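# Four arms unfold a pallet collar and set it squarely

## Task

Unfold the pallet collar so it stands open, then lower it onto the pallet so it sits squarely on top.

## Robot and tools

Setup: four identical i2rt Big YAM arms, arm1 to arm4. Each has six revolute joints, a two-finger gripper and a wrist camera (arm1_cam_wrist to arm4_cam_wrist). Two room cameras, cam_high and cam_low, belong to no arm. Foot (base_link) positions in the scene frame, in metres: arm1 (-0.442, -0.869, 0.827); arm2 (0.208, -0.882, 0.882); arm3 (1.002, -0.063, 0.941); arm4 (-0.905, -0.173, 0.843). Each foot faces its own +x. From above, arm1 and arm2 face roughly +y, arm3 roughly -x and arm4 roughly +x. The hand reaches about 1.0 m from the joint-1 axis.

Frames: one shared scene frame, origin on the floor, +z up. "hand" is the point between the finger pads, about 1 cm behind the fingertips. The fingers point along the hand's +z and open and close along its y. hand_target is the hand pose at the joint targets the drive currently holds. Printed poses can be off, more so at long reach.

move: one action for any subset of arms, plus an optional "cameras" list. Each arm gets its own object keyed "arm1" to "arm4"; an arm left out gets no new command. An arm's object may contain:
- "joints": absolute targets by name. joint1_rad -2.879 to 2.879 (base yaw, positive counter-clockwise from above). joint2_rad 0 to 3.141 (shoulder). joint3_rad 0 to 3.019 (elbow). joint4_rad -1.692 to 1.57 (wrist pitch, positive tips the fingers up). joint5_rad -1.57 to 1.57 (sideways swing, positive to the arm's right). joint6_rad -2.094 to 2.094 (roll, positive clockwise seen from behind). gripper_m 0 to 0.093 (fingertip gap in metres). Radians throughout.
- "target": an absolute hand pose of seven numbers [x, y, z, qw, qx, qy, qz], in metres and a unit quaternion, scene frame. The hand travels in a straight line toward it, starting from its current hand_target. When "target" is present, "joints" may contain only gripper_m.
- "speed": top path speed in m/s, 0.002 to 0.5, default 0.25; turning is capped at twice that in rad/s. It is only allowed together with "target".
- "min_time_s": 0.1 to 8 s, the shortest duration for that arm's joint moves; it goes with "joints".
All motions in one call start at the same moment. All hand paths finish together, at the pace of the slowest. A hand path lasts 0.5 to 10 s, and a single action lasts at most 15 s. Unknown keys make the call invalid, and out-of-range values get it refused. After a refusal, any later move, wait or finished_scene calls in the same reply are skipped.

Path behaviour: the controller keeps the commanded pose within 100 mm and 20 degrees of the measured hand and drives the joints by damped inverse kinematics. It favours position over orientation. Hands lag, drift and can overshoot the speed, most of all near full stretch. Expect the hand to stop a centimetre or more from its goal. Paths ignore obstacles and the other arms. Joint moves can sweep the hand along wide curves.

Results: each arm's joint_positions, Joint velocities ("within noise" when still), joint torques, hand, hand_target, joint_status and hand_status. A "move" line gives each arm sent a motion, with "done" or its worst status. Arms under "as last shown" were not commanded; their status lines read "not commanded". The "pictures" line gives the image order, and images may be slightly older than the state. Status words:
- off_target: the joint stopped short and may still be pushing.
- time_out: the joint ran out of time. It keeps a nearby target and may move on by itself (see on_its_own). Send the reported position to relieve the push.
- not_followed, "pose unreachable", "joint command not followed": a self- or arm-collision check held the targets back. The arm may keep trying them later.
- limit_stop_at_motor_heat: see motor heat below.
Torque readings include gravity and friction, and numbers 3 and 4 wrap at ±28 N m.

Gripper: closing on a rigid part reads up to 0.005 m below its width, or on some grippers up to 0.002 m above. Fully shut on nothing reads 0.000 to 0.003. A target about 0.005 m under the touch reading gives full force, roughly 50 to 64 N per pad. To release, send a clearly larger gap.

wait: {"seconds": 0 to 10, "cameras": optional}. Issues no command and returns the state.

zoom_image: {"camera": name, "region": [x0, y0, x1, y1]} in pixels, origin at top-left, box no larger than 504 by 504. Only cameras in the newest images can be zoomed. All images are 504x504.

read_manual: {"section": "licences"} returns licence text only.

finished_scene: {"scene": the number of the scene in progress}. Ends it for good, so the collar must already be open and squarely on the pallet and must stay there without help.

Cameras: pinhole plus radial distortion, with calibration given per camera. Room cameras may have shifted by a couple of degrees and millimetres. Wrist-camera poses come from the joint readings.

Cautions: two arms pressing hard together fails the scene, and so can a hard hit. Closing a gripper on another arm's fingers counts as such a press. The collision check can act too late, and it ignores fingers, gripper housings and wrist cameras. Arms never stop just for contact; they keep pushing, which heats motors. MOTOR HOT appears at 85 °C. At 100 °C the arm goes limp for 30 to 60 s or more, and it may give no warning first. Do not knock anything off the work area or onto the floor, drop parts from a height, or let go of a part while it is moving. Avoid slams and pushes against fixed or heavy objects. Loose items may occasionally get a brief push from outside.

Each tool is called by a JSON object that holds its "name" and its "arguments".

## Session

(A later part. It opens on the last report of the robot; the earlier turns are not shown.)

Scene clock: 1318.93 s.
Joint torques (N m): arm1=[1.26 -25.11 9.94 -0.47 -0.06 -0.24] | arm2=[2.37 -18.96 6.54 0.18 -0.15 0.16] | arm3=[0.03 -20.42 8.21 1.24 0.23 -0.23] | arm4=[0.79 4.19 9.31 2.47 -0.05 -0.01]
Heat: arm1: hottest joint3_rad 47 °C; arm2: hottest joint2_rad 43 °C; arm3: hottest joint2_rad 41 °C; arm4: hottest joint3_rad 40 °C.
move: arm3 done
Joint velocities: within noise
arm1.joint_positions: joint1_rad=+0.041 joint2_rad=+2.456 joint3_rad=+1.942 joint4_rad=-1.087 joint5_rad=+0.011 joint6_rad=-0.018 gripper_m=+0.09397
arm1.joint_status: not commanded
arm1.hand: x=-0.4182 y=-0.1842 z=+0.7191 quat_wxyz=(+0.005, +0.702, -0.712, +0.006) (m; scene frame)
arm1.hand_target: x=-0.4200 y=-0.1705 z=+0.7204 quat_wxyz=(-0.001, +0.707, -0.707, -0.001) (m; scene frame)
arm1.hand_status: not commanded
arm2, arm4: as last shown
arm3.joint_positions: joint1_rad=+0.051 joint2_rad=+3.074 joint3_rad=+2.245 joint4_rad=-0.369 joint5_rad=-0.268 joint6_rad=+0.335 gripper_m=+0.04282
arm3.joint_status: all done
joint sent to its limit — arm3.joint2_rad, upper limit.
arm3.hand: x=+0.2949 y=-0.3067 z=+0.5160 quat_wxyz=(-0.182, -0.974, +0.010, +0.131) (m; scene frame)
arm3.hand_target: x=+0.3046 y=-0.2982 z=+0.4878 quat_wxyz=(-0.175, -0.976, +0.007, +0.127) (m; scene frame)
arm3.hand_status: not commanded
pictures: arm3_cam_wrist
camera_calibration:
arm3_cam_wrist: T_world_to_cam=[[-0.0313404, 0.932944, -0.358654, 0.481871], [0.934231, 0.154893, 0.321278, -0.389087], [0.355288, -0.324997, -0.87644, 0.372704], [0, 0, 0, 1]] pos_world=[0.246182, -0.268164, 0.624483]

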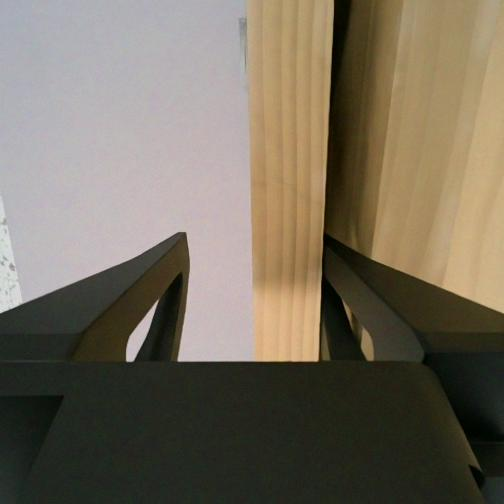

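{"name": "move", "arguments": {"arm3": {"joints": {"joint1_rad": 0.048, "joint2_rad": 3.141, "joint3_rad": 2.185, "joint4_rad": -0.345}, "min_time_s": 1.0}, "cameras": ["arm3_cam_wrist", "arm2_cam_wrist"]}}

{"name": "zoom_image", "arguments": {"camera": "arm3_cam_wrist", "region": [200, 140, 400, 300]}}

Scene clock: 1337.07 s.
Joint torques (N m): arm1=[1.67 -25 9.94 -0.39 -0.07 -0.24] | arm2=[2.32 -19.08 6.53 0.16 -0.15 0.16] | arm3=[0.44 -19.55 2.36 1.03 0.22 -0.23] | arm4=[1.14 4.13 9.31 2.48 -0.04 -0.01]
Heat: arm1: hottest joint3_rad 47 °C; arm2: hottest joint2_rad 44 °C; arm3: hottest joint2_rad 42 °C; arm4: hottest joint3_rad 40 °C.
move: arm3 done
Joint velocities: within noise
arm1, arm2, arm4: as last shown
arm2.hand_target: x=+0.0976 y=-0.2796 z=+0.4818 quat_wxyz=(+0.179, +0.984, +0.000, +0.001) (m; scene frame)
arm3.joint_positions: joint1_rad=+0.051 joint2_rad=+3.070 joint3_rad=+2.224 joint4_rad=-0.341 joint5_rad=-0.268 joint6_rad=+0.335 gripper_m=+0.04282
arm3.joint_status: all done
joint sent to its limit — arm3.joint2_rad, upper limit.
arm3.hand: x=+0.2972 y=-0.3064 z=+0.5143 quat_wxyz=(-0.184, -0.973, +0.009, +0.136) (m; scene frame)
arm3.hand_target: x=+0.3521 y=-0.2881 z=+0.4584 quat_wxyz=(-0.165, -0.982, +0.010, +0.090) (m; scene frame)
arm3.hand_status: not commanded
pictures: arm2_cam_wrist, arm3_cam_wrist
camera_calibration:
arm2_cam_wrist: T_world_to_cam=[[-0.00850984, 0.938962, -0.343916, 0.429412], [0.814383, 0.206085, 0.542502, -0.295999], [0.580265, -0.275463, -0.766429, 0.378747], [0, 0, 0, 1]] pos_world=[0.0249374, -0.237869, 0.598545]
arm3_cam_wrist: T_world_to_cam=[[-0.0353454, 0.931904, -0.360978, 0.483127], [0.937425, 0.156112, 0.31123, -0.386151], [0.34639, -0.327389, -0.879108, 0.373807], [0, 0, 0, 1]] pos_world=[0.249581, -0.267565, 0.623197]

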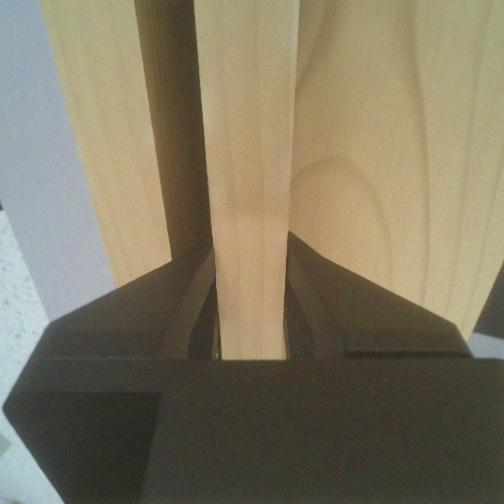

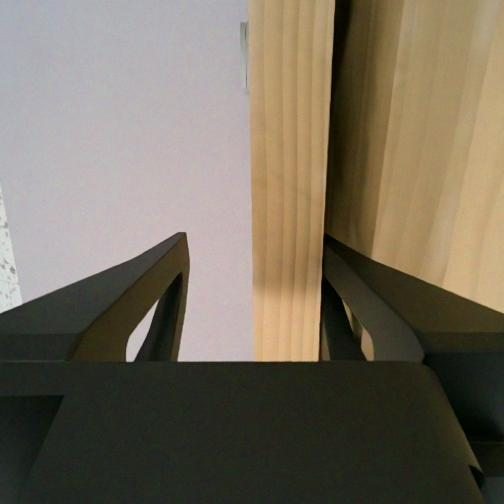

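Scaled by 2.520 from the camera's 504x504 image, which has a finer 720x720 frame.

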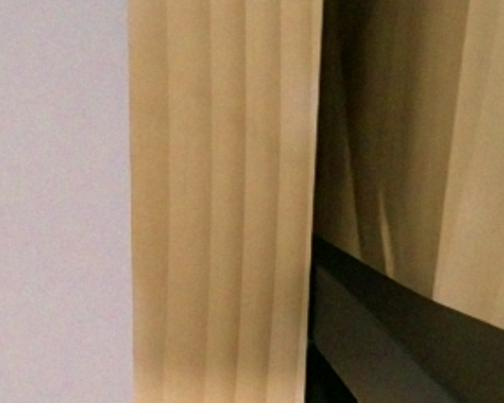

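{"name": "move", "arguments": {"arm3": {"joints": {"gripper_m": 0.024}}, "cameras": ["arm3_cam_wrist", "arm2_cam_wrist"]}}

Scene clock: 1342.37 s.
Joint torques (N m): arm1=[1.44 -24.88 9.94 -0.46 -0.05 -0.27] | arm2=[2.2 -19.02 6.56 0.18 -0.15 0.17] | arm3=[0.26 -19.66 2.84 0.81 -0.43 -0.2] | arm4=[0.91 4.19 9.24 2.45 -0.07 -0.01]
Heat: arm1: hottest joint3_rad 47 °C; arm2: hottest joint2_rad 44 °C; arm3: hottest joint2_rad 42 °C; arm4: hottest joint3_rad 40 °C.
move: arm3 done
Joint velocities: within noise
arm1, arm2, arm4: as last shown
arm3.joint_positions: joint1_rad=+0.049 joint2_rad=+3.070 joint3_rad=+2.217 joint4_rad=-0.336 joint5_rad=-0.254 joint6_rad=+0.332 gripper_m=+0.02418
arm3.joint_status: all done
arm3.hand: x=+0.2984 y=-0.3019 z=+0.5115 quat_wxyz=(-0.177, -0.974, +0.010, +0.138) (m; scene frame)
arm3.hand_target: x=+0.3523 y=-0.2881 z=+0.4583 quat_wxyz=(-0.165, -0.982, +0.010, +0.090) (m; scene frame)
arm3.hand_status: not commanded
pictures: arm2_cam_wrist, arm3_cam_wrist
camera_calibration:
arm2_cam_wrist: T_world_to_cam=[[-0.00850984, 0.938962, -0.343916, 0.429412], [0.814383, 0.206085, 0.542502, -0.295999], [0.580265, -0.275463, -0.766429, 0.378747], [0, 0, 0, 1]] pos_world=[0.0249374, -0.237869, 0.598545]
arm3_cam_wrist: T_world_to_cam=[[-0.0317679, 0.937052, -0.347741, 0.471669], [0.938845, 0.147327, 0.31123, -0.390161], [0.342871, -0.316588, -0.884427, 0.379481], [0, 0, 0, 1]] pos_world=[0.251172, -0.264358, 0.621072]

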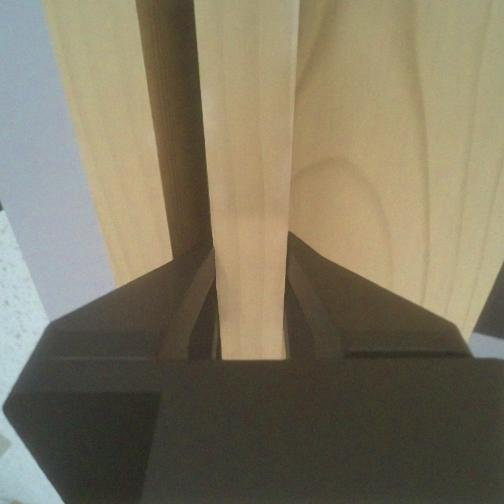

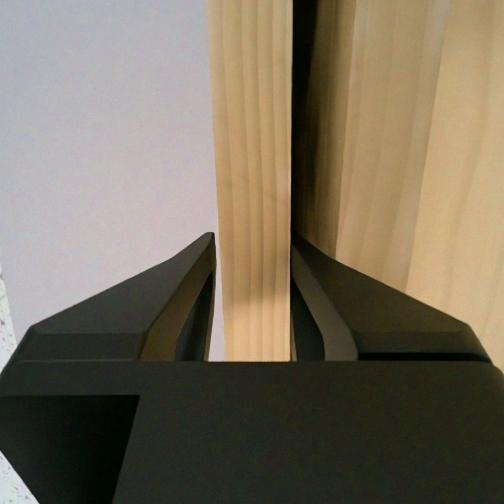

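{"name": "move", "arguments": {"arm3": {"joints": {"gripper_m": 0.014}}, "cameras": ["arm3_cam_wrist"]}}

Scene clock: 1347.27 s.
Joint torques (N m): arm1=[1.55 -24.7 9.94 -0.42 -0.05 -0.23] | arm2=[2.32 -18.84 6.53 0.21 -0.16 0.17] | arm3=[0.5 -19.84 2.78 0.76 -0.42 -0.08] | arm4=[1.08 4.13 9.2 2.47 -0.05 -0.02]
Heat: arm1: hottest joint3_rad 47 °C; arm2: hottest joint2_rad 44 °C; arm3: hottest joint2_rad 42 °C; arm4: hottest joint3_rad 40 °C.
move: arm3 off_target
Joint velocities: within noise
arm1, arm2, arm4: as last shown
arm3.joint_positions: joint1_rad=+0.046 joint2_rad=+3.071 joint3_rad=+2.217 joint4_rad=-0.336 joint5_rad=-0.254 joint6_rad=+0.319 gripper_m=+0.01941
arm3.joint_status: gripper_m off_target (ended at +0.01944, target +0.01400)
arm3.hand: x=+0.2982 y=-0.2999 z=+0.5110 quat_wxyz=(-0.175, -0.975, +0.005, +0.139) (m; scene frame)
arm3.hand_target: x=+0.3521 y=-0.2879 z=+0.4584 quat_wxyz=(-0.165, -0.982, +0.010, +0.090) (m; scene frame)
arm3.hand_status: not commanded
pictures: arm3_cam_wrist
camera_calibration:
arm3_cam_wrist: T_world_to_cam=[[-0.0418094, 0.938072, -0.343907, 0.470942], [0.938619, 0.154841, 0.30825, -0.38617], [0.342412, -0.30991, -0.886967, 0.383071], [0, 0, 0, 1]] pos_world=[0.250988, -0.263265, 0.620768]

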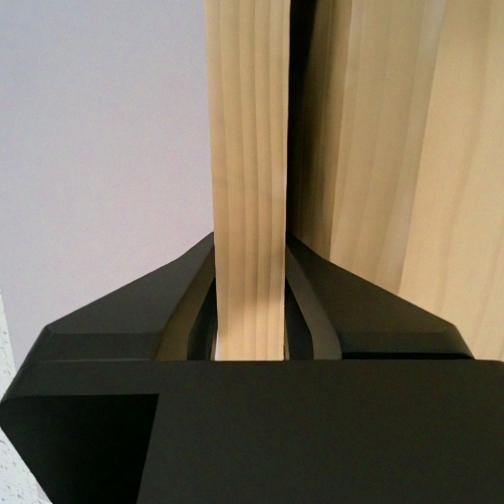

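{"name": "move", "arguments": {"arm2": {"target": [0.100, -0.342, 0.520, 0, 1, 0, 0], "speed": 0.06}, "arm3": {"target": [0.298, -0.370, 0.520, 0, 0.9914, 0, -0.1305], "speed": 0.06}, "cameras": ["all"]}}

Scene clock: 1386.17 s.
Joint torques (N m): arm1=[1.44 -25.05 9.95 -0.43 -0.04 -0.26] | arm2=[2.84 -20.01 1.92 0.02 0.31 0.33] | arm3=[1.32 -25 8.69 -0.17 0.53 0.4] | arm4=[0.97 4.07 9.25 2.5 -0.07 -0.01]
Heat: arm1: hottest joint3_rad 47 °C; arm2: hottest joint2_rad 44 °C; arm3: hottest joint2_rad 40 °C; arm4: hottest joint3_rad 41 °C.
move: arm2 off_target; arm3 off_target
Joint velocities: within noise
arm1, arm4: as last shown
arm2.joint_positions: joint1_rad=+0.068 joint2_rad=+2.710 joint3_rad=+1.564 joint4_rad=-0.430 joint5_rad=-0.021 joint6_rad=-1.409 gripper_m=+0.01904
arm2.joint_status: not commanded
arm2.hand: x=+0.1060 y=-0.3430 z=+0.5099 quat_wxyz=(+0.006, +1.000, +0.013, -0.005) (m; scene frame)
arm2.hand_target: x=+0.1000 y=-0.3421 z=+0.5197 quat_wxyz=(+0.000, +1.000, +0.000, +0.000) (m; scene frame)
arm2.hand_status: off_target (0.012 m and 1.7 deg from the pose sent, 0.073 m and 20.7 deg at the start)
arm3.joint_positions: joint1_rad=+0.206 joint2_rad=+3.122 joint3_rad=+2.397 joint4_rad=-0.526 joint5_rad=+0.102 joint6_rad=+0.368 gripper_m=+0.01941
arm3.joint_status: not commanded
arm3.hand: x=+0.3012 y=-0.3618 z=+0.5170 quat_wxyz=(-0.017, -0.987, -0.018, +0.161) (m; scene frame)
arm3.hand_target: x=+0.2993 y=-0.3695 z=+0.5213 quat_wxyz=(-0.016, -0.987, -0.003, +0.158) (m; scene frame)
arm3.hand_status: off_target (0.009 m and 4.5 deg from the pose sent, 0.071 m and 20.3 deg at the start; a joint's target at an end of its range on 45 of 109 steps)
pictures: arm1_cam_wrist, arm2_cam_wrist, arm3_cam_wrist, arm4_cam_wrist, cam_high, cam_low
camera_calibration:
arm1_cam_wrist: T_world_to_cam=[[0.999005, -0.0351178, 0.0275033, 0.392138], [-0.0446002, -0.796313, 0.603238, -0.595715], [0.000716835, -0.603865, -0.797087, 0.590716], [0, 0, 0, 1]] pos_world=[-0.41874, -0.103892, 0.819424]
arm2_cam_wrist: T_world_to_cam=[[-0.0200538, 0.999797, -0.00194392, 0.346786], [0.819724, 0.017555, 0.572489, -0.36791], [0.572407, 0.0098871, -0.81991, 0.486003], [0, 0, 0, 1]] pos_world=[0.0303474, -0.345062, 0.609777]
arm3_cam_wrist: T_world_to_cam=[[-0.0433915, 0.99863, -0.0292466, 0.390926], [0.953327, 0.0501431, 0.297748, -0.418231], [0.298806, -0.0149619, -0.954196, 0.522818], [0, 0, 0, 1]] pos_world=[0.259452, -0.361597, 0.634831]

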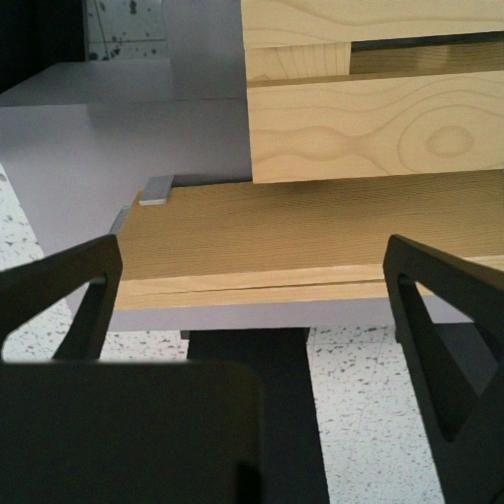

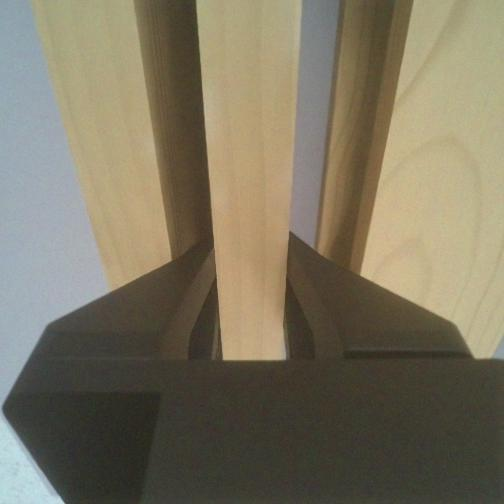

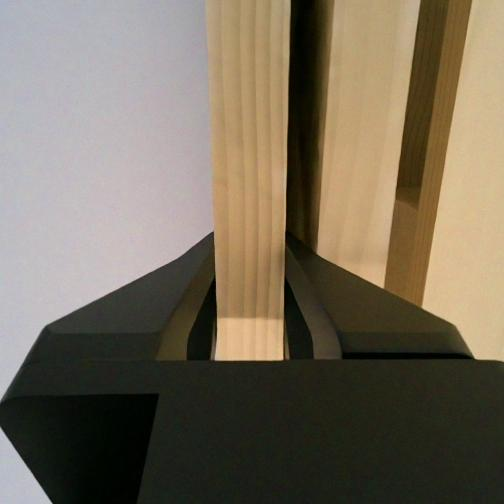

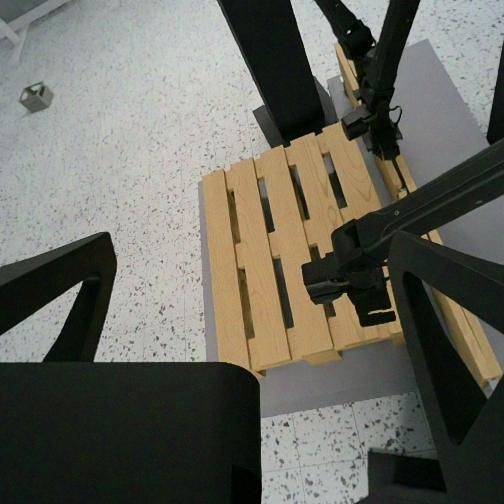

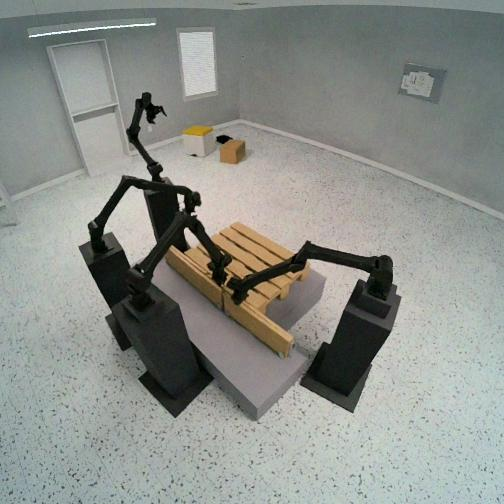

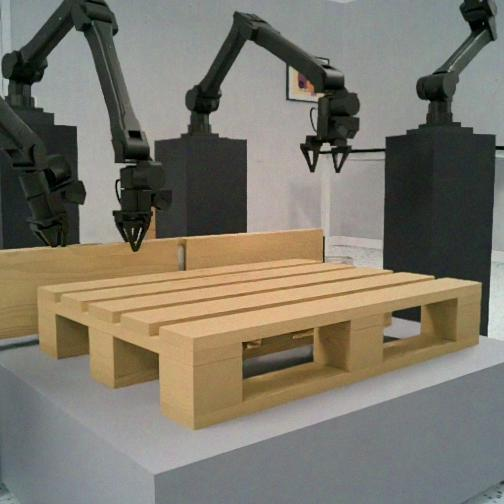

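{"name": "move", "arguments": {"arm3": {"target": [0.305, -0.424, 0.526, 0.0106, 0.9829, 0.0601, -0.1733], "speed": 0.06}, "cameras": ["all"]}}

Scene clock: 1411.53 s.
Joint torques (N m): arm1=[1.67 -25.29 9.95 -0.38 -0.05 -0.25] | arm2=[2.67 -19.78 2.59 -0.14 0.11 0.33] | arm3=[5.66 -24.88 9.33 0.9 0.25 -0.16] | arm4=[0.85 4.19 9.29 2.51 -0.05 -0.02]
Heat: arm1: hottest joint3_rad 48 °C; arm2: hottest joint2_rad 47 °C; arm3: hottest joint2_rad 42 °C; arm4: hottest joint3_rad 41 °C.
move: arm3 off_target
Joint velocities: within noise
arm1, arm4: as last shown
arm2.joint_positions: joint1_rad=+0.068 joint2_rad=+2.708 joint3_rad=+1.555 joint4_rad=-0.426 joint5_rad=-0.016 joint6_rad=-1.409 gripper_m=+0.01904
arm2.joint_status: not commanded
arm2.hand: x=+0.1076 y=-0.3460 z=+0.5098 quat_wxyz=(+0.007, +1.000, +0.013, -0.002) (m; scene frame)
arm2.hand_target: x=+0.1000 y=-0.3420 z=+0.5198 quat_wxyz=(+0.000, +1.000, +0.000, +0.000) (m; scene frame)
arm2.hand_status: not commanded
arm3.joint_positions: joint1_rad=+0.224 joint2_rad=+3.122 joint3_rad=+2.397 joint4_rad=-0.519 joint5_rad=+0.130 joint6_rad=+0.368 gripper_m=+0.01941
arm3.joint_status: not commanded
arm3.hand: x=+0.3032 y=-0.3703 z=+0.5181 quat_wxyz=(-0.007, -0.985, -0.024, +0.169) (m; scene frame)
arm3.hand_target: x=+0.3091 y=-0.4220 z=+0.5287 quat_wxyz=(-0.018, -0.981, -0.061, +0.184) (m; scene frame)
arm3.hand_status: off_target (0.054 m and 4.2 deg from the pose sent, 0.063 m and 5.2 deg at the start; a joint's target at an end of its range on 42 of 45 steps)
pictures: arm1_cam_wrist, arm2_cam_wrist, arm3_cam_wrist, arm4_cam_wrist, cam_high, cam_low
camera_calibration:
arm1_cam_wrist: T_world_to_cam=[[0.999005, -0.0351178, 0.0275033, 0.392138], [-0.0446002, -0.796313, 0.603238, -0.595715], [0.000716835, -0.603865, -0.797087, 0.590716], [0, 0, 0, 1]] pos_world=[-0.41874, -0.103892, 0.819424]
arm2_cam_wrist: T_world_to_cam=[[-0.0200799, 0.99979, -0.00406107, 0.350891], [0.816336, 0.0187403, 0.577273, -0.370651], [0.577228, 0.0082764, -0.816541, 0.482258], [0, 0, 0, 1]] pos_world=[0.0312488, -0.347862, 0.609175]
arm3_cam_wrist: T_world_to_cam=[[-0.052782, 0.998582, -0.00686712, 0.390737], [0.957808, 0.0525699, 0.282561, -0.412612], [0.282522, 0.00833677, -0.959225, 0.539329], [0, 0, 0, 1]] pos_world=[0.263454, -0.372988, 0.636609]

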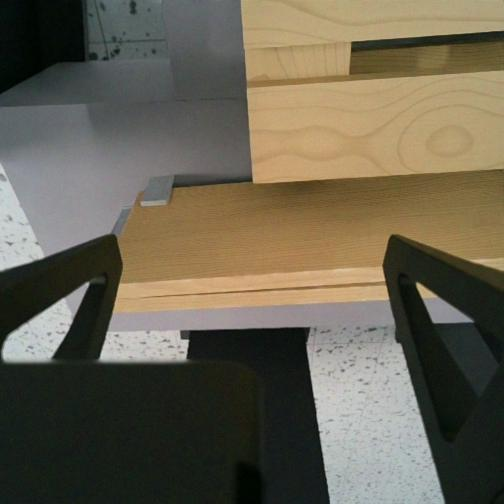

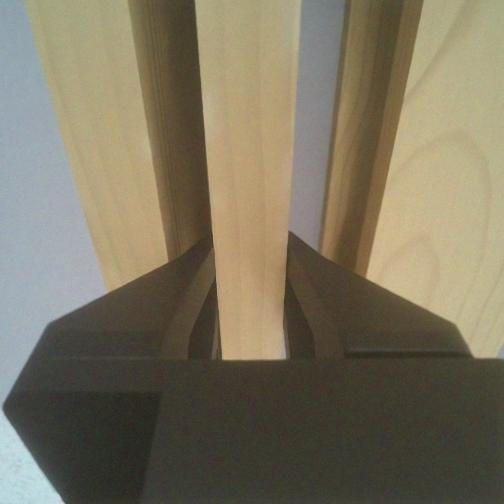

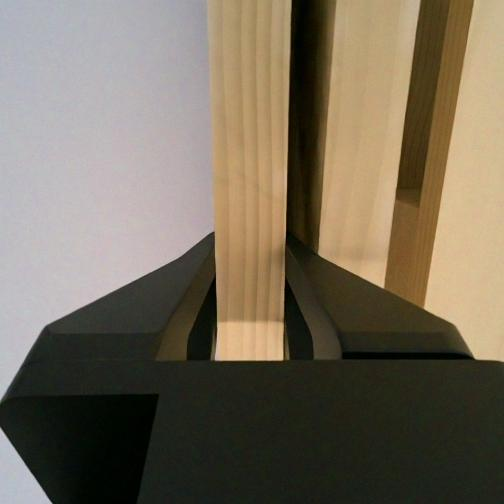

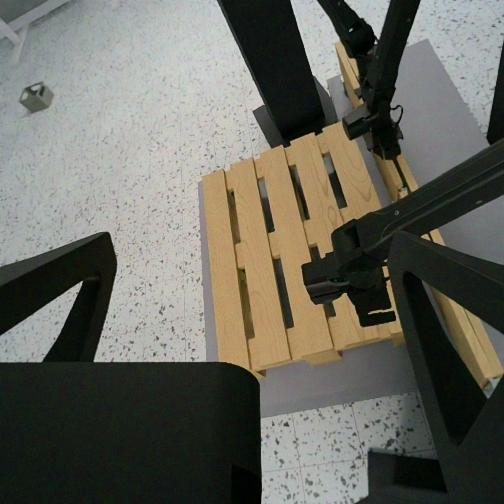

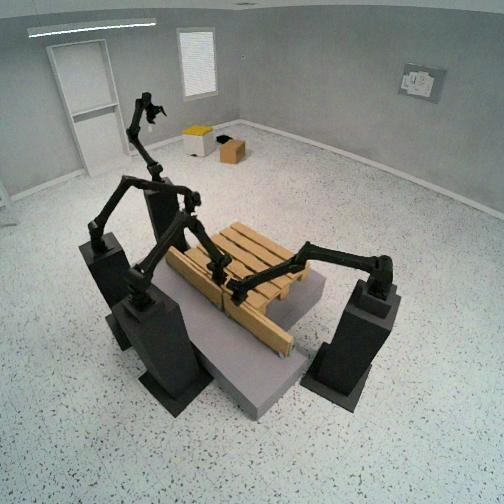

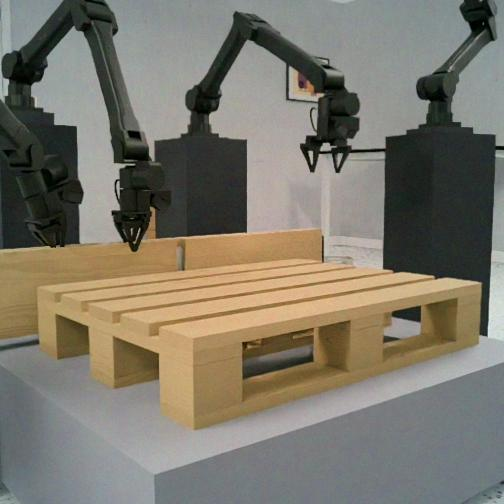

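{"name": "move", "arguments": {"arm3": {"joints": {"joint1_rad": 0.235}}, "arm2": {"joints": {"gripper_m": 0.034}}}}

{"name": "move", "arguments": {"arm2": {"target": [0.07, -0.352, 0.585, 0, 1, 0, 0], "speed": 0.08}, "cameras": ["arm2_cam_wrist", "arm3_cam_wrist", "arm1_cam_wrist", "cam_high"]}}

Scene clock: 1443.87 s.
Joint torques (N m): arm1=[1.49 -24.88 9.99 -0.39 -0.05 -0.25] | arm2=[2.55 -19.43 2.8 -0.12 -0.01 0.07] | arm3=[1.38 -24.88 9.37 1.01 0.23 -0.17] | arm4=[1.08 4.13 9.25 2.48 -0.05 0]
Heat: arm1: hottest joint3_rad 48 °C; arm2: hottest joint2_rad 47 °C; arm3: hottest joint2_rad 43 °C; arm4: hottest joint3_rad 41 °C.
move: arm2 done; arm3 done
Joint velocities: within noise
arm1: as last shown
arm2.joint_positions: joint1_rad=+0.070 joint2_rad=+2.701 joint3_rad=+1.553 joint4_rad=-0.426 joint5_rad=-0.012 joint6_rad=-1.380 gripper_m=+0.03395
arm2.joint_status: all done
arm2.hand: x=+0.1067 y=-0.3443 z=+0.5130 quat_wxyz=(+0.005, +1.000, -0.001, +0.000) (m; scene frame)
arm2.hand_target: x=+0.1000 y=-0.3420 z=+0.5197 quat_wxyz=(+0.000, +1.000, +0.000, +0.000) (m; scene frame)
arm2.hand_status: not commanded
arm3.joint_positions: joint1_rad=+0.224 joint2_rad=+3.122 joint3_rad=+2.397 joint4_rad=-0.519 joint5_rad=+0.130 joint6_rad=+0.367 gripper_m=+0.01941
arm3.joint_status: all done
arm3.hand: x=+0.3032 y=-0.3703 z=+0.5181 quat_wxyz=(-0.007, -0.985, -0.024, +0.169) (m; scene frame)
arm3.hand_target: x=+0.2914 y=-0.3850 z=+0.5283 quat_wxyz=(-0.013, -0.982, -0.035, +0.184) (m; scene frame)
arm3.hand_status: not commanded
arm4.joint_positions: joint1_rad=+0.290 joint2_rad=+0.627 joint3_rad=+1.434 joint4_rad=-1.194 joint5_rad=-0.005 joint6_rad=+0.379 gripper_m=+0.09396
arm4.joint_status: not commanded
arm4.hand: x=-0.6551 y=-0.1695 z=+1.4325 quat_wxyz=(-0.543, -0.139, -0.819, -0.127) (m; scene frame)
arm4.hand_target: x=-0.6588 y=-0.1698 z=+1.4420 quat_wxyz=(-0.551, -0.138, -0.813, -0.129) (m; scene frame)
arm4.hand_status: not commanded
pictures: none

Scene clock: 1445.40 s.
Joint torques (N m): arm1=[1.61 -24.76 9.89 -0.36 -0.06 -0.25] | arm2=[2.55 -18.96 3.29 -0.5 0.03 0.1] | arm3=[1.32 -24.64 9.43 0.85 0.23 -0.15] | arm4=[0.91 4.13 9.25 2.47 -0.05 -0.01]
Heat: arm1: hottest joint3_rad 48 °C; arm2: hottest joint2_rad 47 °C; arm3: hottest joint2_rad 43 °C; arm4: hottest joint3_rad 41 °C.
move: arm2 done
Joint velocities: within noise
arm1, arm3, arm4: as last shown
arm2.joint_positions: joint1_rad=+0.127 joint2_rad=+2.544 joint3_rad=+1.446 joint4_rad=-0.466 joint5_rad=-0.012 joint6_rad=-1.323 gripper_m=+0.03396
arm2.joint_status: not commanded
arm2.hand: x=+0.0756 y=-0.3508 z=+0.5780 quat_wxyz=(-0.001, +1.000, -0.001, -0.002) (m; scene frame)
arm2.hand_target: x=+0.0701 y=-0.3520 z=+0.5848 quat_wxyz=(+0.000, +1.000, +0.000, +0.000) (m; scene frame)
arm2.hand_status: done (0.009 m and 0.2 deg from the pose sent, 0.081 m and 0.5 deg at the start)
pictures: arm1_cam_wrist, arm2_cam_wrist, arm3_cam_wrist, cam_high
camera_calibration:
arm1_cam_wrist: T_world_to_cam=[[0.999005, -0.0351178, 0.0275033, 0.392138], [-0.0446002, -0.796313, 0.603238, -0.595715], [0.000716835, -0.603865, -0.797087, 0.590716], [0, 0, 0, 1]] pos_world=[-0.41874, -0.103892, 0.819424]
arm2_cam_wrist: T_world_to_cam=[[0.00723447, 0.999913, 0.0110642, 0.344622], [0.816233, -0.0122967, 0.577592, -0.394873], [0.577677, 0.00485241, -0.816251, 0.554972], [0, 0, 0, 1]] pos_world=[-0.000779881, -0.352141, 0.677259]
arm3_cam_wrist: T_world_to_cam=[[-0.0531255, 0.998565, -0.00676058, 0.390753], [0.957789, 0.0528692, 0.28257, -0.412501], [0.282522, 0.00853648, -0.959223, 0.539402], [0, 0, 0, 1]] pos_world=[0.263455, -0.372988, 0.636609]

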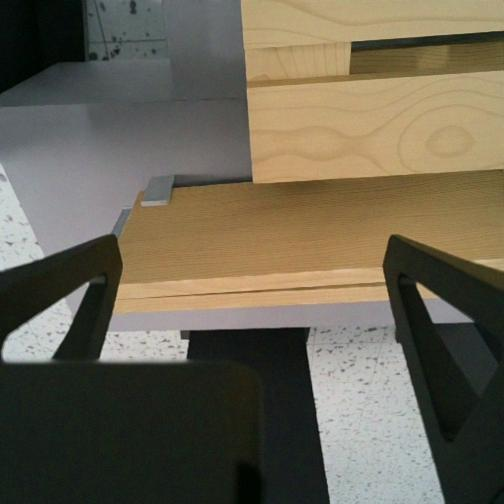

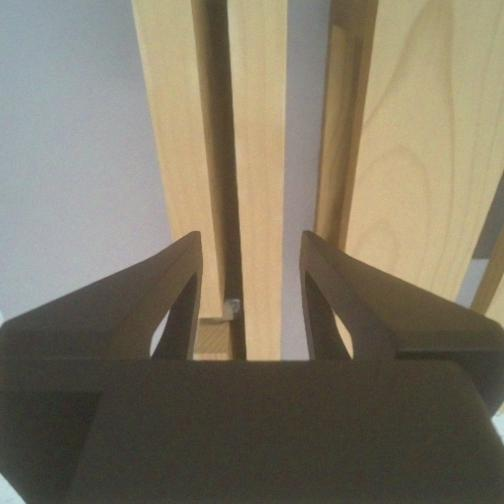

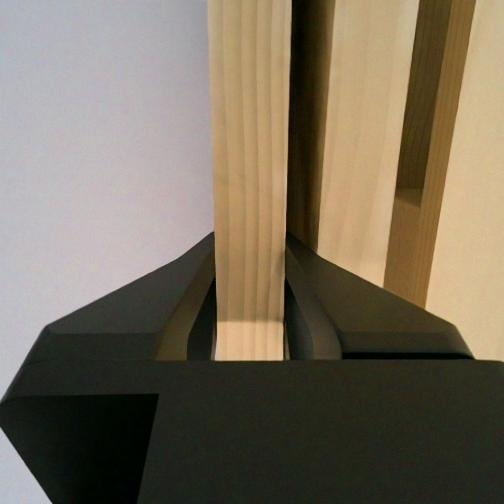

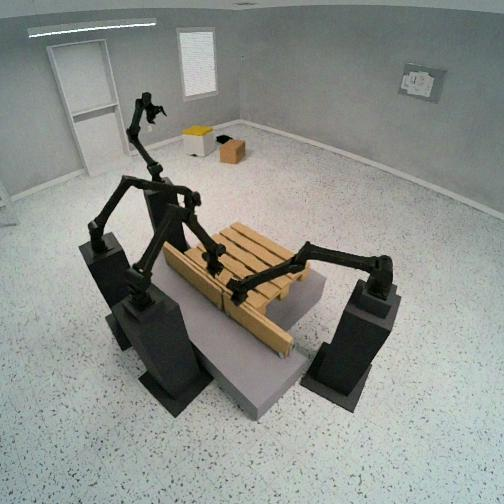

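{"name": "move", "arguments": {"arm2": {"joints": {"gripper_m": 0.0}}, "cameras": ["arm2_cam_wrist"]}}

{"name": "zoom_image", "arguments": {"camera": "arm2_cam_wrist", "region": [150, 100, 350, 300]}}

Scene clock: 1450.93 s.
Joint torques (N m): arm1=[1.55 -25 9.96 -0.43 -0.05 -0.24] | arm2=[2.26 -18.9 3.19 -0.53 0.04 0.06] | arm3=[1.61 -24.82 9.4 0.76 0.22 -0.16] | arm4=[0.79 4.19 9.22 2.5 -0.05 -0.01]
Heat: arm1: hottest joint3_rad 48 °C; arm2: hottest joint2_rad 46 °C; arm3: hottest joint2_rad 43 °C; arm4: hottest joint3_rad 41 °C.
move: arm2 done
Joint velocities: within noise
arm1.joint_positions: joint1_rad=+0.041 joint2_rad=+2.456 joint3_rad=+1.942 joint4_rad=-1.087 joint5_rad=+0.011 joint6_rad=-0.018 gripper_m=+0.09397
arm1.joint_status: not commanded
arm1.hand: x=-0.4182 y=-0.1842 z=+0.7191 quat_wxyz=(+0.005, +0.702, -0.712, +0.006) (m; scene frame)
arm1.hand_target: x=-0.4200 y=-0.1705 z=+0.7204 quat_wxyz=(-0.001, +0.707, -0.707, -0.001) (m; scene frame)
arm1.hand_status: not commanded
arm2.joint_positions: joint1_rad=+0.127 joint2_rad=+2.544 joint3_rad=+1.446 joint4_rad=-0.466 joint5_rad=-0.012 joint6_rad=-1.322 gripper_m=+0.00030
arm2.joint_status: all done
arm2.hand: x=+0.0756 y=-0.3508 z=+0.5780 quat_wxyz=(-0.001, +1.000, -0.001, -0.002) (m; scene frame)
arm2.hand_target: x=+0.0701 y=-0.3520 z=+0.5848 quat_wxyz=(+0.000, +1.000, +0.000, +0.000) (m; scene frame)
arm2.hand_status: not commanded
arm3, arm4: as last shown
pictures: arm2_cam_wrist
camera_calibration:
arm2_cam_wrist: T_world_to_cam=[[0.00795505, 0.999907, 0.0110907, 0.344502], [0.816225, -0.0129002, 0.57759, -0.395082], [0.577679, 0.00445775, -0.816252, 0.554834], [0, 0, 0, 1]] pos_world=[-0.000780632, -0.35204, 0.677259]

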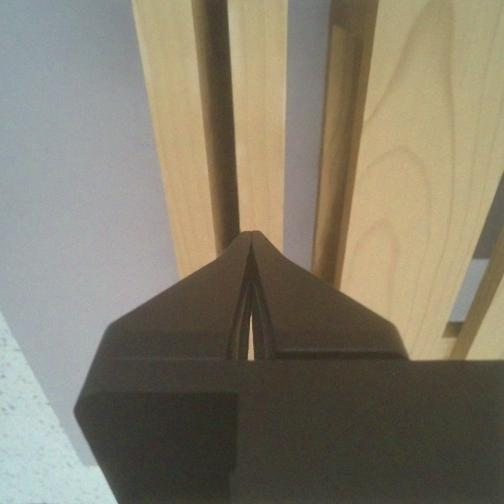

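Scaled by 2.520 from the camera's 504x504 image, which has a finer 720x720 frame.

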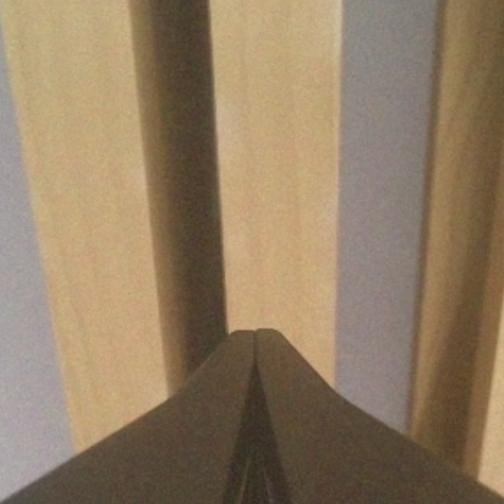

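{"name": "move", "arguments": {"arm2": {"target": [0.070, -0.3655, 0.542, 0, 1, 0, 0], "speed": 0.06}, "cameras": ["arm2_cam_wrist"]}}

{"name": "zoom_image", "arguments": {"camera": "arm2_cam_wrist", "region": [150, 100, 350, 300]}}

Scene clock: 1462.47 s.
Joint torques (N m): arm1=[1.44 -24.76 9.96 -0.44 -0.05 -0.24] | arm2=[2.55 -15.09 3.71 0.36 0.05 0.08] | arm3=[1.55 -24.53 9.37 0.77 0.21 -0.18] | arm4=[1.08 4.01 9.21 2.43 -0.05 -0.02]
Heat: arm1: hottest joint3_rad 48 °C; arm2: hottest joint2_rad 45 °C; arm3: hottest joint2_rad 44 °C; arm4: hottest joint3_rad 41 °C.
move: arm2 off_target
Joint velocities: within noise
arm1, arm3, arm4: as last shown
arm2.joint_positions: joint1_rad=+0.133 joint2_rad=+2.579 joint3_rad=+1.446 joint4_rad=-0.416 joint5_rad=-0.012 joint6_rad=-1.316 gripper_m=+0.00026
arm2.joint_status: not commanded
arm2.hand: x=+0.0736 y=-0.3549 z=+0.5595 quat_wxyz=(-0.007, +1.000, -0.001, -0.003) (m; scene frame)
arm2.hand_target: x=+0.0704 y=-0.3661 z=+0.5426 quat_wxyz=(+0.000, +1.000, +0.000, +0.000) (m; scene frame)
arm2.hand_status: off_target (0.021 m and 1.0 deg from the pose sent, 0.039 m and 0.2 deg at the start)
pictures: arm2_cam_wrist
camera_calibration:
arm2_cam_wrist: T_world_to_cam=[[0.0086543, 0.999661, 0.0245696, 0.341144], [0.818251, -0.0212031, 0.57447, -0.384151], [0.574796, 0.0151325, -0.818157, 0.54604], [0, 0, 0, 1]] pos_world=[-0.00248216, -0.357436, 0.659047]

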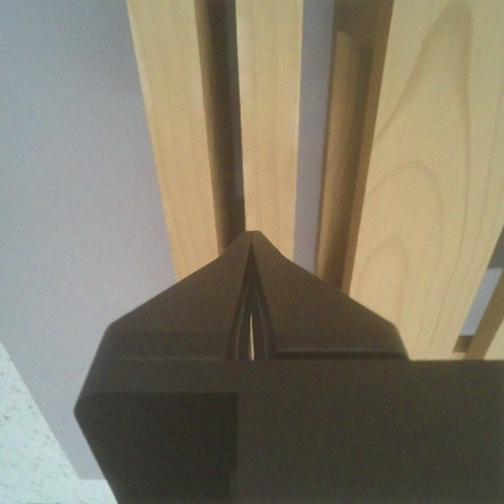

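Scaled by 2.520 from the camera's 504x504 image, which has a finer 720x720 frame.

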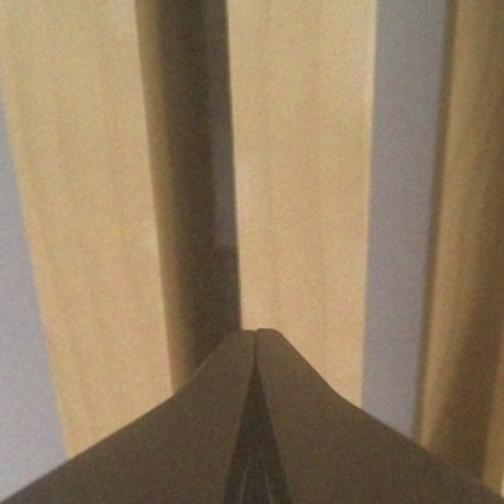

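{"name": "move", "arguments": {"arm2": {"joints": {"joint2_rad": 2.662, "joint3_rad": 1.482, "joint4_rad": -0.388}, "min_time_s": 1.2}, "cameras": ["arm2_cam_wrist"]}}

{"name": "zoom_image", "arguments": {"camera": "arm2_cam_wrist", "region": [150, 100, 350, 300]}}

Scene clock: 1480.10 s.
Joint torques (N m): arm1=[1.44 -24.76 9.91 -0.44 -0.06 -0.24] | arm2=[2.55 -14.8 4.85 0.32 0.02 0.07] | arm3=[1.2 -24.94 9.4 0.84 0.24 -0.15] | arm4=[1.14 3.9 9.25 2.43 -0.05 -0.01]
Heat: arm1: hottest joint3_rad 48 °C; arm2: hottest joint2_rad 45 °C; arm3: hottest joint2_rad 44 °C; arm4: hottest joint3_rad 41 °C.
move: arm2 done
Joint velocities: within noise
arm1, arm3, arm4: as last shown
arm2.joint_positions: joint1_rad=+0.133 joint2_rad=+2.624 joint3_rad=+1.458 joint4_rad=-0.400 joint5_rad=-0.012 joint6_rad=-1.315 gripper_m=+0.00026
arm2.joint_status: all done
arm2.hand: x=+0.0761 y=-0.3639 z=+0.5386 quat_wxyz=(+0.000, +1.000, -0.002, -0.001) (m; scene frame)
arm2.hand_target: x=+0.0707 y=-0.3665 z=+0.5224 quat_wxyz=(+0.001, +1.000, +0.000, +0.000) (m; scene frame)
arm2.hand_status: not commanded
pictures: arm2_cam_wrist
camera_calibration:
arm2_cam_wrist: T_world_to_cam=[[0.00914622, 0.99992, 0.0087534, 0.359131], [0.815874, -0.0125235, 0.578094, -0.373], [0.578158, 0.00185429, -0.815923, 0.521343], [0, 0, 0, 1]] pos_world=[-0.000381737, -0.36474, 0.637861]

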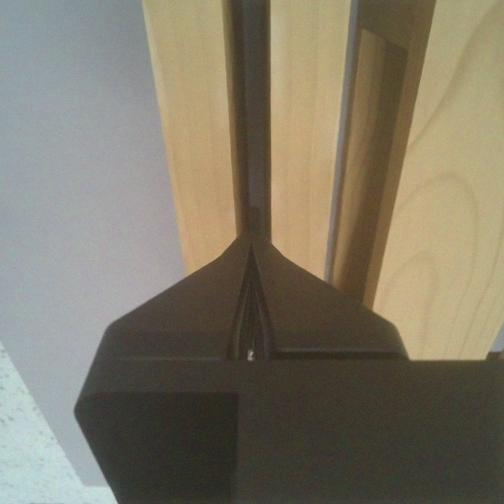

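Scaled by 2.520 from the camera's 504x504 image, which has a finer 720x720 frame.

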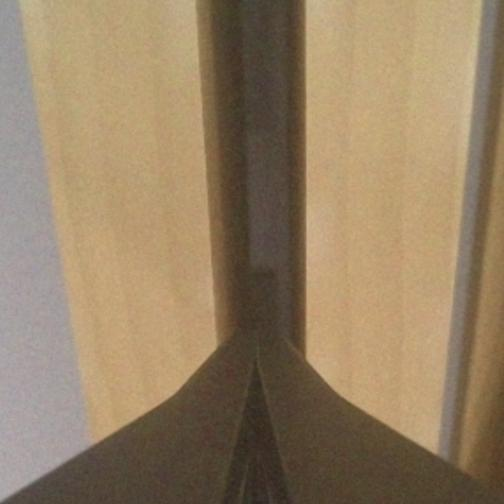

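{"name": "move", "arguments": {"arm2": {"joints": {"joint2_rad": 2.749, "joint3_rad": 1.533, "joint4_rad": -0.352}, "min_time_s": 1.5}, "cameras": ["arm2_cam_wrist"]}}

{"name": "zoom_image", "arguments": {"camera": "arm2_cam_wrist", "region": [150, 100, 350, 300]}}

Scene clock: 1489.20 s.
Joint torques (N m): arm1=[1.55 -24.76 9.99 -0.42 -0.05 -0.24] | arm2=[2.55 -13.86 4.78 0.51 0.05 0.07] | arm3=[1.26 -24.7 9.37 0.92 0.27 -0.15] | arm4=[0.91 3.96 9.25 2.47 -0.06 -0.01]
Heat: arm1: hottest joint3_rad 48 °C; arm2: hottest joint2_rad 45 °C; arm3: hottest joint2_rad 44 °C; arm4: hottest joint3_rad 41 °C.
move: arm2 done
Joint velocities: within noise
arm1, arm4: as last shown
arm2.joint_positions: joint1_rad=+0.133 joint2_rad=+2.696 joint3_rad=+1.509 joint4_rad=-0.372 joint5_rad=-0.012 joint6_rad=-1.315 gripper_m=+0.00026
arm2.joint_status: all done
arm2.hand: x=+0.0755 y=-0.3622 z=+0.5085 quat_wxyz=(-0.002, +1.000, -0.001, -0.002) (m; scene frame)
arm2.hand_target: x=+0.0722 y=-0.3707 z=+0.4850 quat_wxyz=(+0.001, +1.000, +0.000, +0.000) (m; scene frame)
arm2.hand_status: not commanded
arm3.joint_positions: joint1_rad=+0.224 joint2_rad=+3.122 joint3_rad=+2.397 joint4_rad=-0.519 joint5_rad=+0.129 joint6_rad=+0.364 gripper_m=+0.01941
arm3.joint_status: not commanded
arm3.hand: x=+0.3032 y=-0.3704 z=+0.5181 quat_wxyz=(-0.007, -0.985, -0.026, +0.169) (m; scene frame)
arm3.hand_target: x=+0.2914 y=-0.3849 z=+0.5283 quat_wxyz=(-0.013, -0.982, -0.035, +0.184) (m; scene frame)
arm3.hand_status: not commanded
pictures: arm2_cam_wrist
camera_calibration:
arm2_cam_wrist: T_world_to_cam=[[0.00833641, 0.999858, 0.0146765, 0.354771], [0.81677, -0.0152759, 0.576762, -0.355564], [0.576904, 0.00717921, -0.816781, 0.499629], [0, 0, 0, 1]] pos_world=[-0.000781246, -0.363739, 0.607956]

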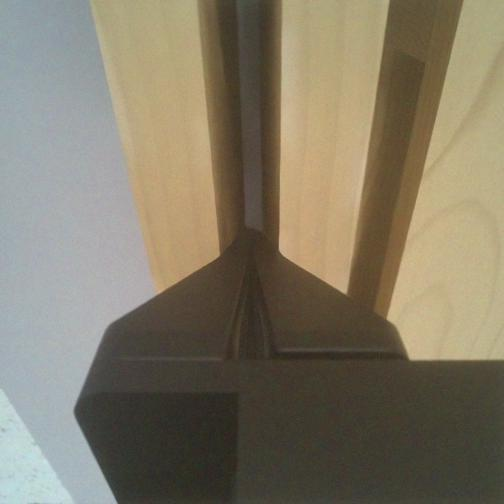

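Scaled by 2.520 from the camera's 504x504 image, which has a finer 720x720 frame.

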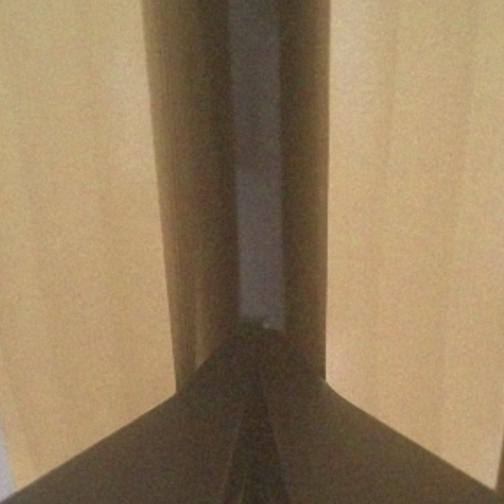

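{"name": "move", "arguments": {"arm2": {"joints": {"gripper_m": 0.025}}, "cameras": ["arm2_cam_wrist", "arm1_cam_wrist"]}}

Scene clock: 1495.43 s.
Joint torques (N m): arm1=[1.49 -24.76 9.96 -0.46 -0.05 -0.24] | arm2=[2.49 -14.04 4.52 0.38 -0.04 0.07] | arm3=[1.08 -24.7 9.31 0.85 0.9 -0.02] | arm4=[1.03 4.31 9.24 2.5 -0.05 -0.01]
Heat: arm1: hottest joint3_rad 48 °C; arm2: hottest joint2_rad 44 °C; arm3: hottest joint2_rad 44 °C; arm4: hottest joint3_rad 41 °C.
move: arm2 done
Joint velocities: within noise
arm1, arm4: as last shown
arm2.joint_positions: joint1_rad=+0.133 joint2_rad=+2.697 joint3_rad=+1.514 joint4_rad=-0.367 joint5_rad=-0.011 joint6_rad=-1.315 gripper_m=+0.02479
arm2.joint_status: all done
arm2.hand: x=+0.0748 y=-0.3581 z=+0.5089 quat_wxyz=(-0.007, +1.000, -0.001, -0.002) (m; scene frame)
arm2.hand_target: x=+0.0722 y=-0.3707 z=+0.4850 quat_wxyz=(+0.001, +1.000, +0.000, +0.000) (m; scene frame)
arm2.hand_status: not commanded
arm3.joint_positions: joint1_rad=+0.224 joint2_rad=+3.122 joint3_rad=+2.397 joint4_rad=-0.519 joint5_rad=+0.115 joint6_rad=+0.353 gripper_m=+0.01941
arm3.joint_status: not commanded
arm3.hand: x=+0.3042 y=-0.3727 z=+0.5178 quat_wxyz=(-0.013, -0.985, -0.033, +0.166) (m; scene frame)
arm3.hand_target: x=+0.2914 y=-0.3850 z=+0.5283 quat_wxyz=(-0.013, -0.982, -0.035, +0.184) (m; scene frame)
arm3.hand_status: not commanded
pictures: arm1_cam_wrist, arm2_cam_wrist
camera_calibration:
arm1_cam_wrist: T_world_to_cam=[[0.999005, -0.0351178, 0.0275033, 0.392138], [-0.0446002, -0.796313, 0.603238, -0.595715], [0.000716835, -0.603865, -0.797087, 0.590716], [0, 0, 0, 1]] pos_world=[-0.41874, -0.103892, 0.819424]
arm2_cam_wrist: T_world_to_cam=[[0.00828116, 0.999669, 0.0243531, 0.345714], [0.817091, -0.020804, 0.576133, -0.356863], [0.576449, 0.0151276, -0.816993, 0.503266], [0, 0, 0, 1]] pos_world=[-0.00138132, -0.360637, 0.608346]

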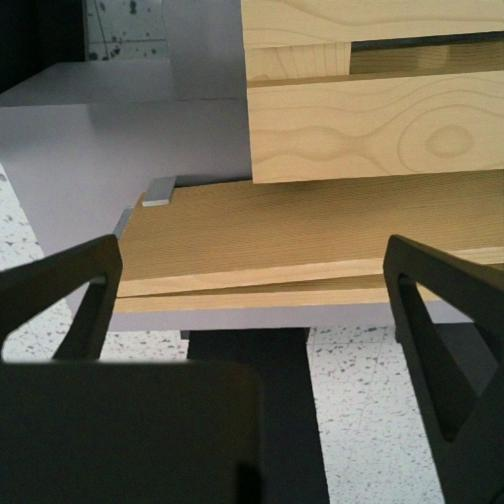

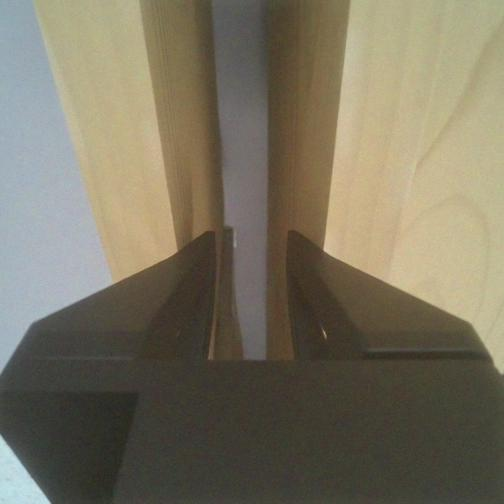

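{"name": "move", "arguments": {"arm2": {"joints": {"gripper_m": 0.05}}, "arm3": {"joints": {"joint1_rad": 0.28, "joint6_rad": 0.30}}}}

{"name": "move", "arguments": {"arm2": {"joints": {"gripper_m": 0.075}}, "arm3": {"joints": {"joint1_rad": 0.29, "joint6_rad": 0.25}}, "cameras": ["arm2_cam_wrist", "arm1_cam_wrist", "arm3_cam_wrist", "cam_high"]}}

Scene clock: 1507.30 s.
Joint torques (N m): arm1=[1.61 -24.88 9.89 -0.51 -0.04 -0.25] | arm2=[2.49 -14.27 4.27 0.35 -0.2 0.08] | arm3=[3.49 -24.7 9.43 0.87 0.83 -0.35] | arm4=[0.91 4.25 9.29 2.48 -0.05 -0.01]
Heat: arm1: hottest joint3_rad 48 °C; arm2: hottest joint2_rad 43 °C; arm3: hottest joint2_rad 44 °C; arm4: hottest joint3_rad 41 °C.
move: arm2 done; arm3 done
Joint velocities: within noise
arm1, arm4: as last shown
arm2.joint_positions: joint1_rad=+0.133 joint2_rad=+2.701 joint3_rad=+1.516 joint4_rad=-0.365 joint5_rad=-0.006 joint6_rad=-1.317 gripper_m=+0.04986
arm2.joint_status: all done
arm2.hand: x=+0.0757 y=-0.3581 z=+0.5072 quat_wxyz=(-0.008, +1.000, +0.000, +0.000) (m; scene frame)
arm2.hand_target: x=+0.0723 y=-0.3707 z=+0.4850 quat_wxyz=(+0.001, +1.000, +0.000, +0.000) (m; scene frame)
arm2.hand_status: not commanded
arm3.joint_positions: joint1_rad=+0.245 joint2_rad=+3.122 joint3_rad=+2.397 joint4_rad=-0.519 joint5_rad=+0.116 joint6_rad=+0.330 gripper_m=+0.01941
arm3.joint_status: all done
arm3.hand: x=+0.3107 y=-0.3872 z=+0.5180 quat_wxyz=(-0.012, -0.984, -0.054, +0.167) (m; scene frame)
arm3.hand_target: x=+0.3066 y=-0.4170 z=+0.5286 quat_wxyz=(-0.012, -0.979, -0.083, +0.184) (m; scene frame)
arm3.hand_status: not commanded
pictures: none

Scene clock: 1508.77 s.
Joint torques (N m): arm1=[1.73 -25 9.96 -0.44 -0.05 -0.25] | arm2=[2.67 -14.56 4.19 0.32 -0.29 0.05] | arm3=[2.32 -24.94 9.31 0.94 0.81 -0.64] | arm4=[1.03 4.19 9.28 2.43 -0.05 -0.01]
Heat: arm1: hottest joint3_rad 48 °C; arm2: hottest joint2_rad 43 °C; arm3: hottest joint2_rad 44 °C; arm4: hottest joint3_rad 41 °C.
move: arm2 done; arm3 time_out
Joint velocities: within noise
arm1: as last shown
arm2.joint_positions: joint1_rad=+0.133 joint2_rad=+2.704 joint3_rad=+1.516 joint4_rad=-0.365 joint5_rad=-0.004 joint6_rad=-1.314 gripper_m=+0.07487
arm2.joint_status: all done
arm2.hand: x=+0.0763 y=-0.3594 z=+0.5058 quat_wxyz=(-0.007, +1.000, -0.002, +0.001) (m; scene frame)
arm2.hand_target: x=+0.0722 y=-0.3708 z=+0.4849 quat_wxyz=(+0.001, +1.000, +0.000, +0.000) (m; scene frame)
arm2.hand_status: not commanded
arm3.joint_positions: joint1_rad=+0.261 joint2_rad=+3.122 joint3_rad=+2.397 joint4_rad=-0.519 joint5_rad=+0.116 joint6_rad=+0.308 gripper_m=+0.01941
arm3.joint_status: joint6_rad time_out (moved -0.022 of -0.080); the others done
arm3.on_its_own: joint6_rad reads +0.308 and still pushes toward +0.250 since a time_out
arm3.hand: x=+0.3161 y=-0.3985 z=+0.5181 quat_wxyz=(-0.012, -0.983, -0.073, +0.167) (m; scene frame)
arm3.hand_target: x=+0.3101 y=-0.4238 z=+0.5287 quat_wxyz=(-0.008, -0.976, -0.113, +0.185) (m; scene frame)
arm3.hand_status: not commanded
arm4.joint_positions: joint1_rad=+0.290 joint2_rad=+0.627 joint3_rad=+1.434 joint4_rad=-1.194 joint5_rad=-0.005 joint6_rad=+0.379 gripper_m=+0.09396
arm4.joint_status: not commanded
arm4.hand: x=-0.6551 y=-0.1695 z=+1.4325 quat_wxyz=(-0.543, -0.139, -0.819, -0.127) (m; scene frame)
arm4.hand_target: x=-0.6588 y=-0.1698 z=+1.4420 quat_wxyz=(-0.551, -0.138, -0.813, -0.129) (m; scene frame)
arm4.hand_status: not commanded
pictures: arm1_cam_wrist, arm2_cam_wrist, arm3_cam_wrist, cam_high
camera_calibration:
arm1_cam_wrist: T_world_to_cam=[[0.999005, -0.0351178, 0.0275033, 0.392138], [-0.0446002, -0.796313, 0.603238, -0.595715], [0.000716835, -0.603865, -0.797087, 0.590716], [0, 0, 0, 1]] pos_world=[-0.41874, -0.103892, 0.819424]
arm2_cam_wrist: T_world_to_cam=[[0.00974651, 0.999668, 0.0238663, 0.347188], [0.813126, -0.0218149, 0.581678, -0.359184], [0.582005, 0.013737, -0.813069, 0.497005], [0, 0, 0, 1]] pos_world=[-0.000581269, -0.361736, 0.604742]
arm3_cam_wrist: T_world_to_cam=[[-0.150469, 0.988615, 0.000372548, 0.44279], [0.947185, 0.144055, 0.286512, -0.385666], [0.283196, 0.043464, -0.958077, 0.54908], [0, 0, 0, 1]] pos_world=[0.276426, -0.406057, 0.636394]

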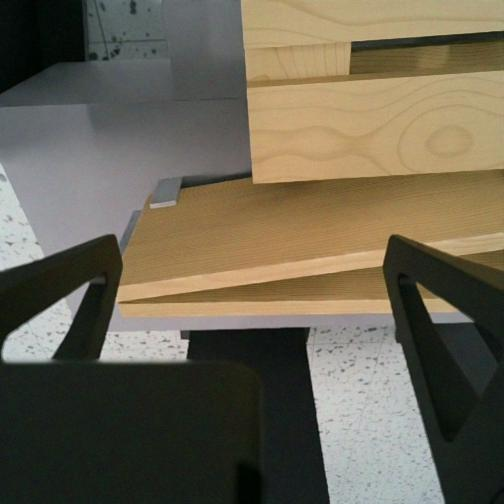

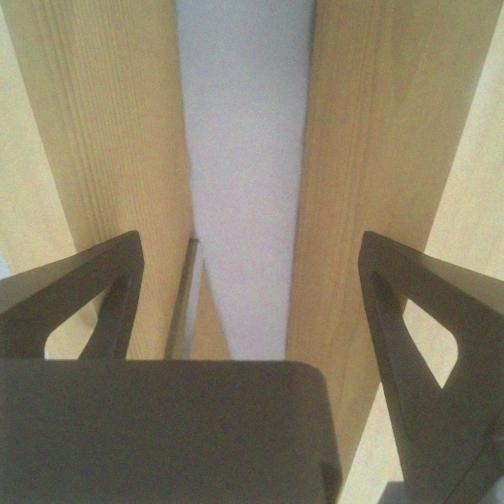

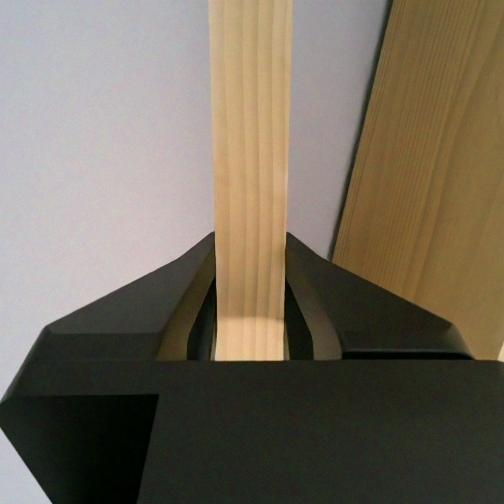

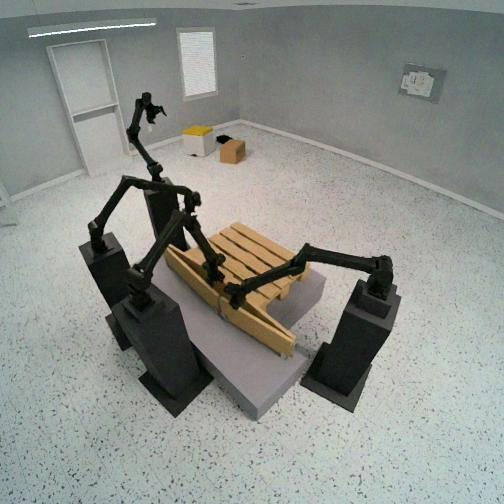

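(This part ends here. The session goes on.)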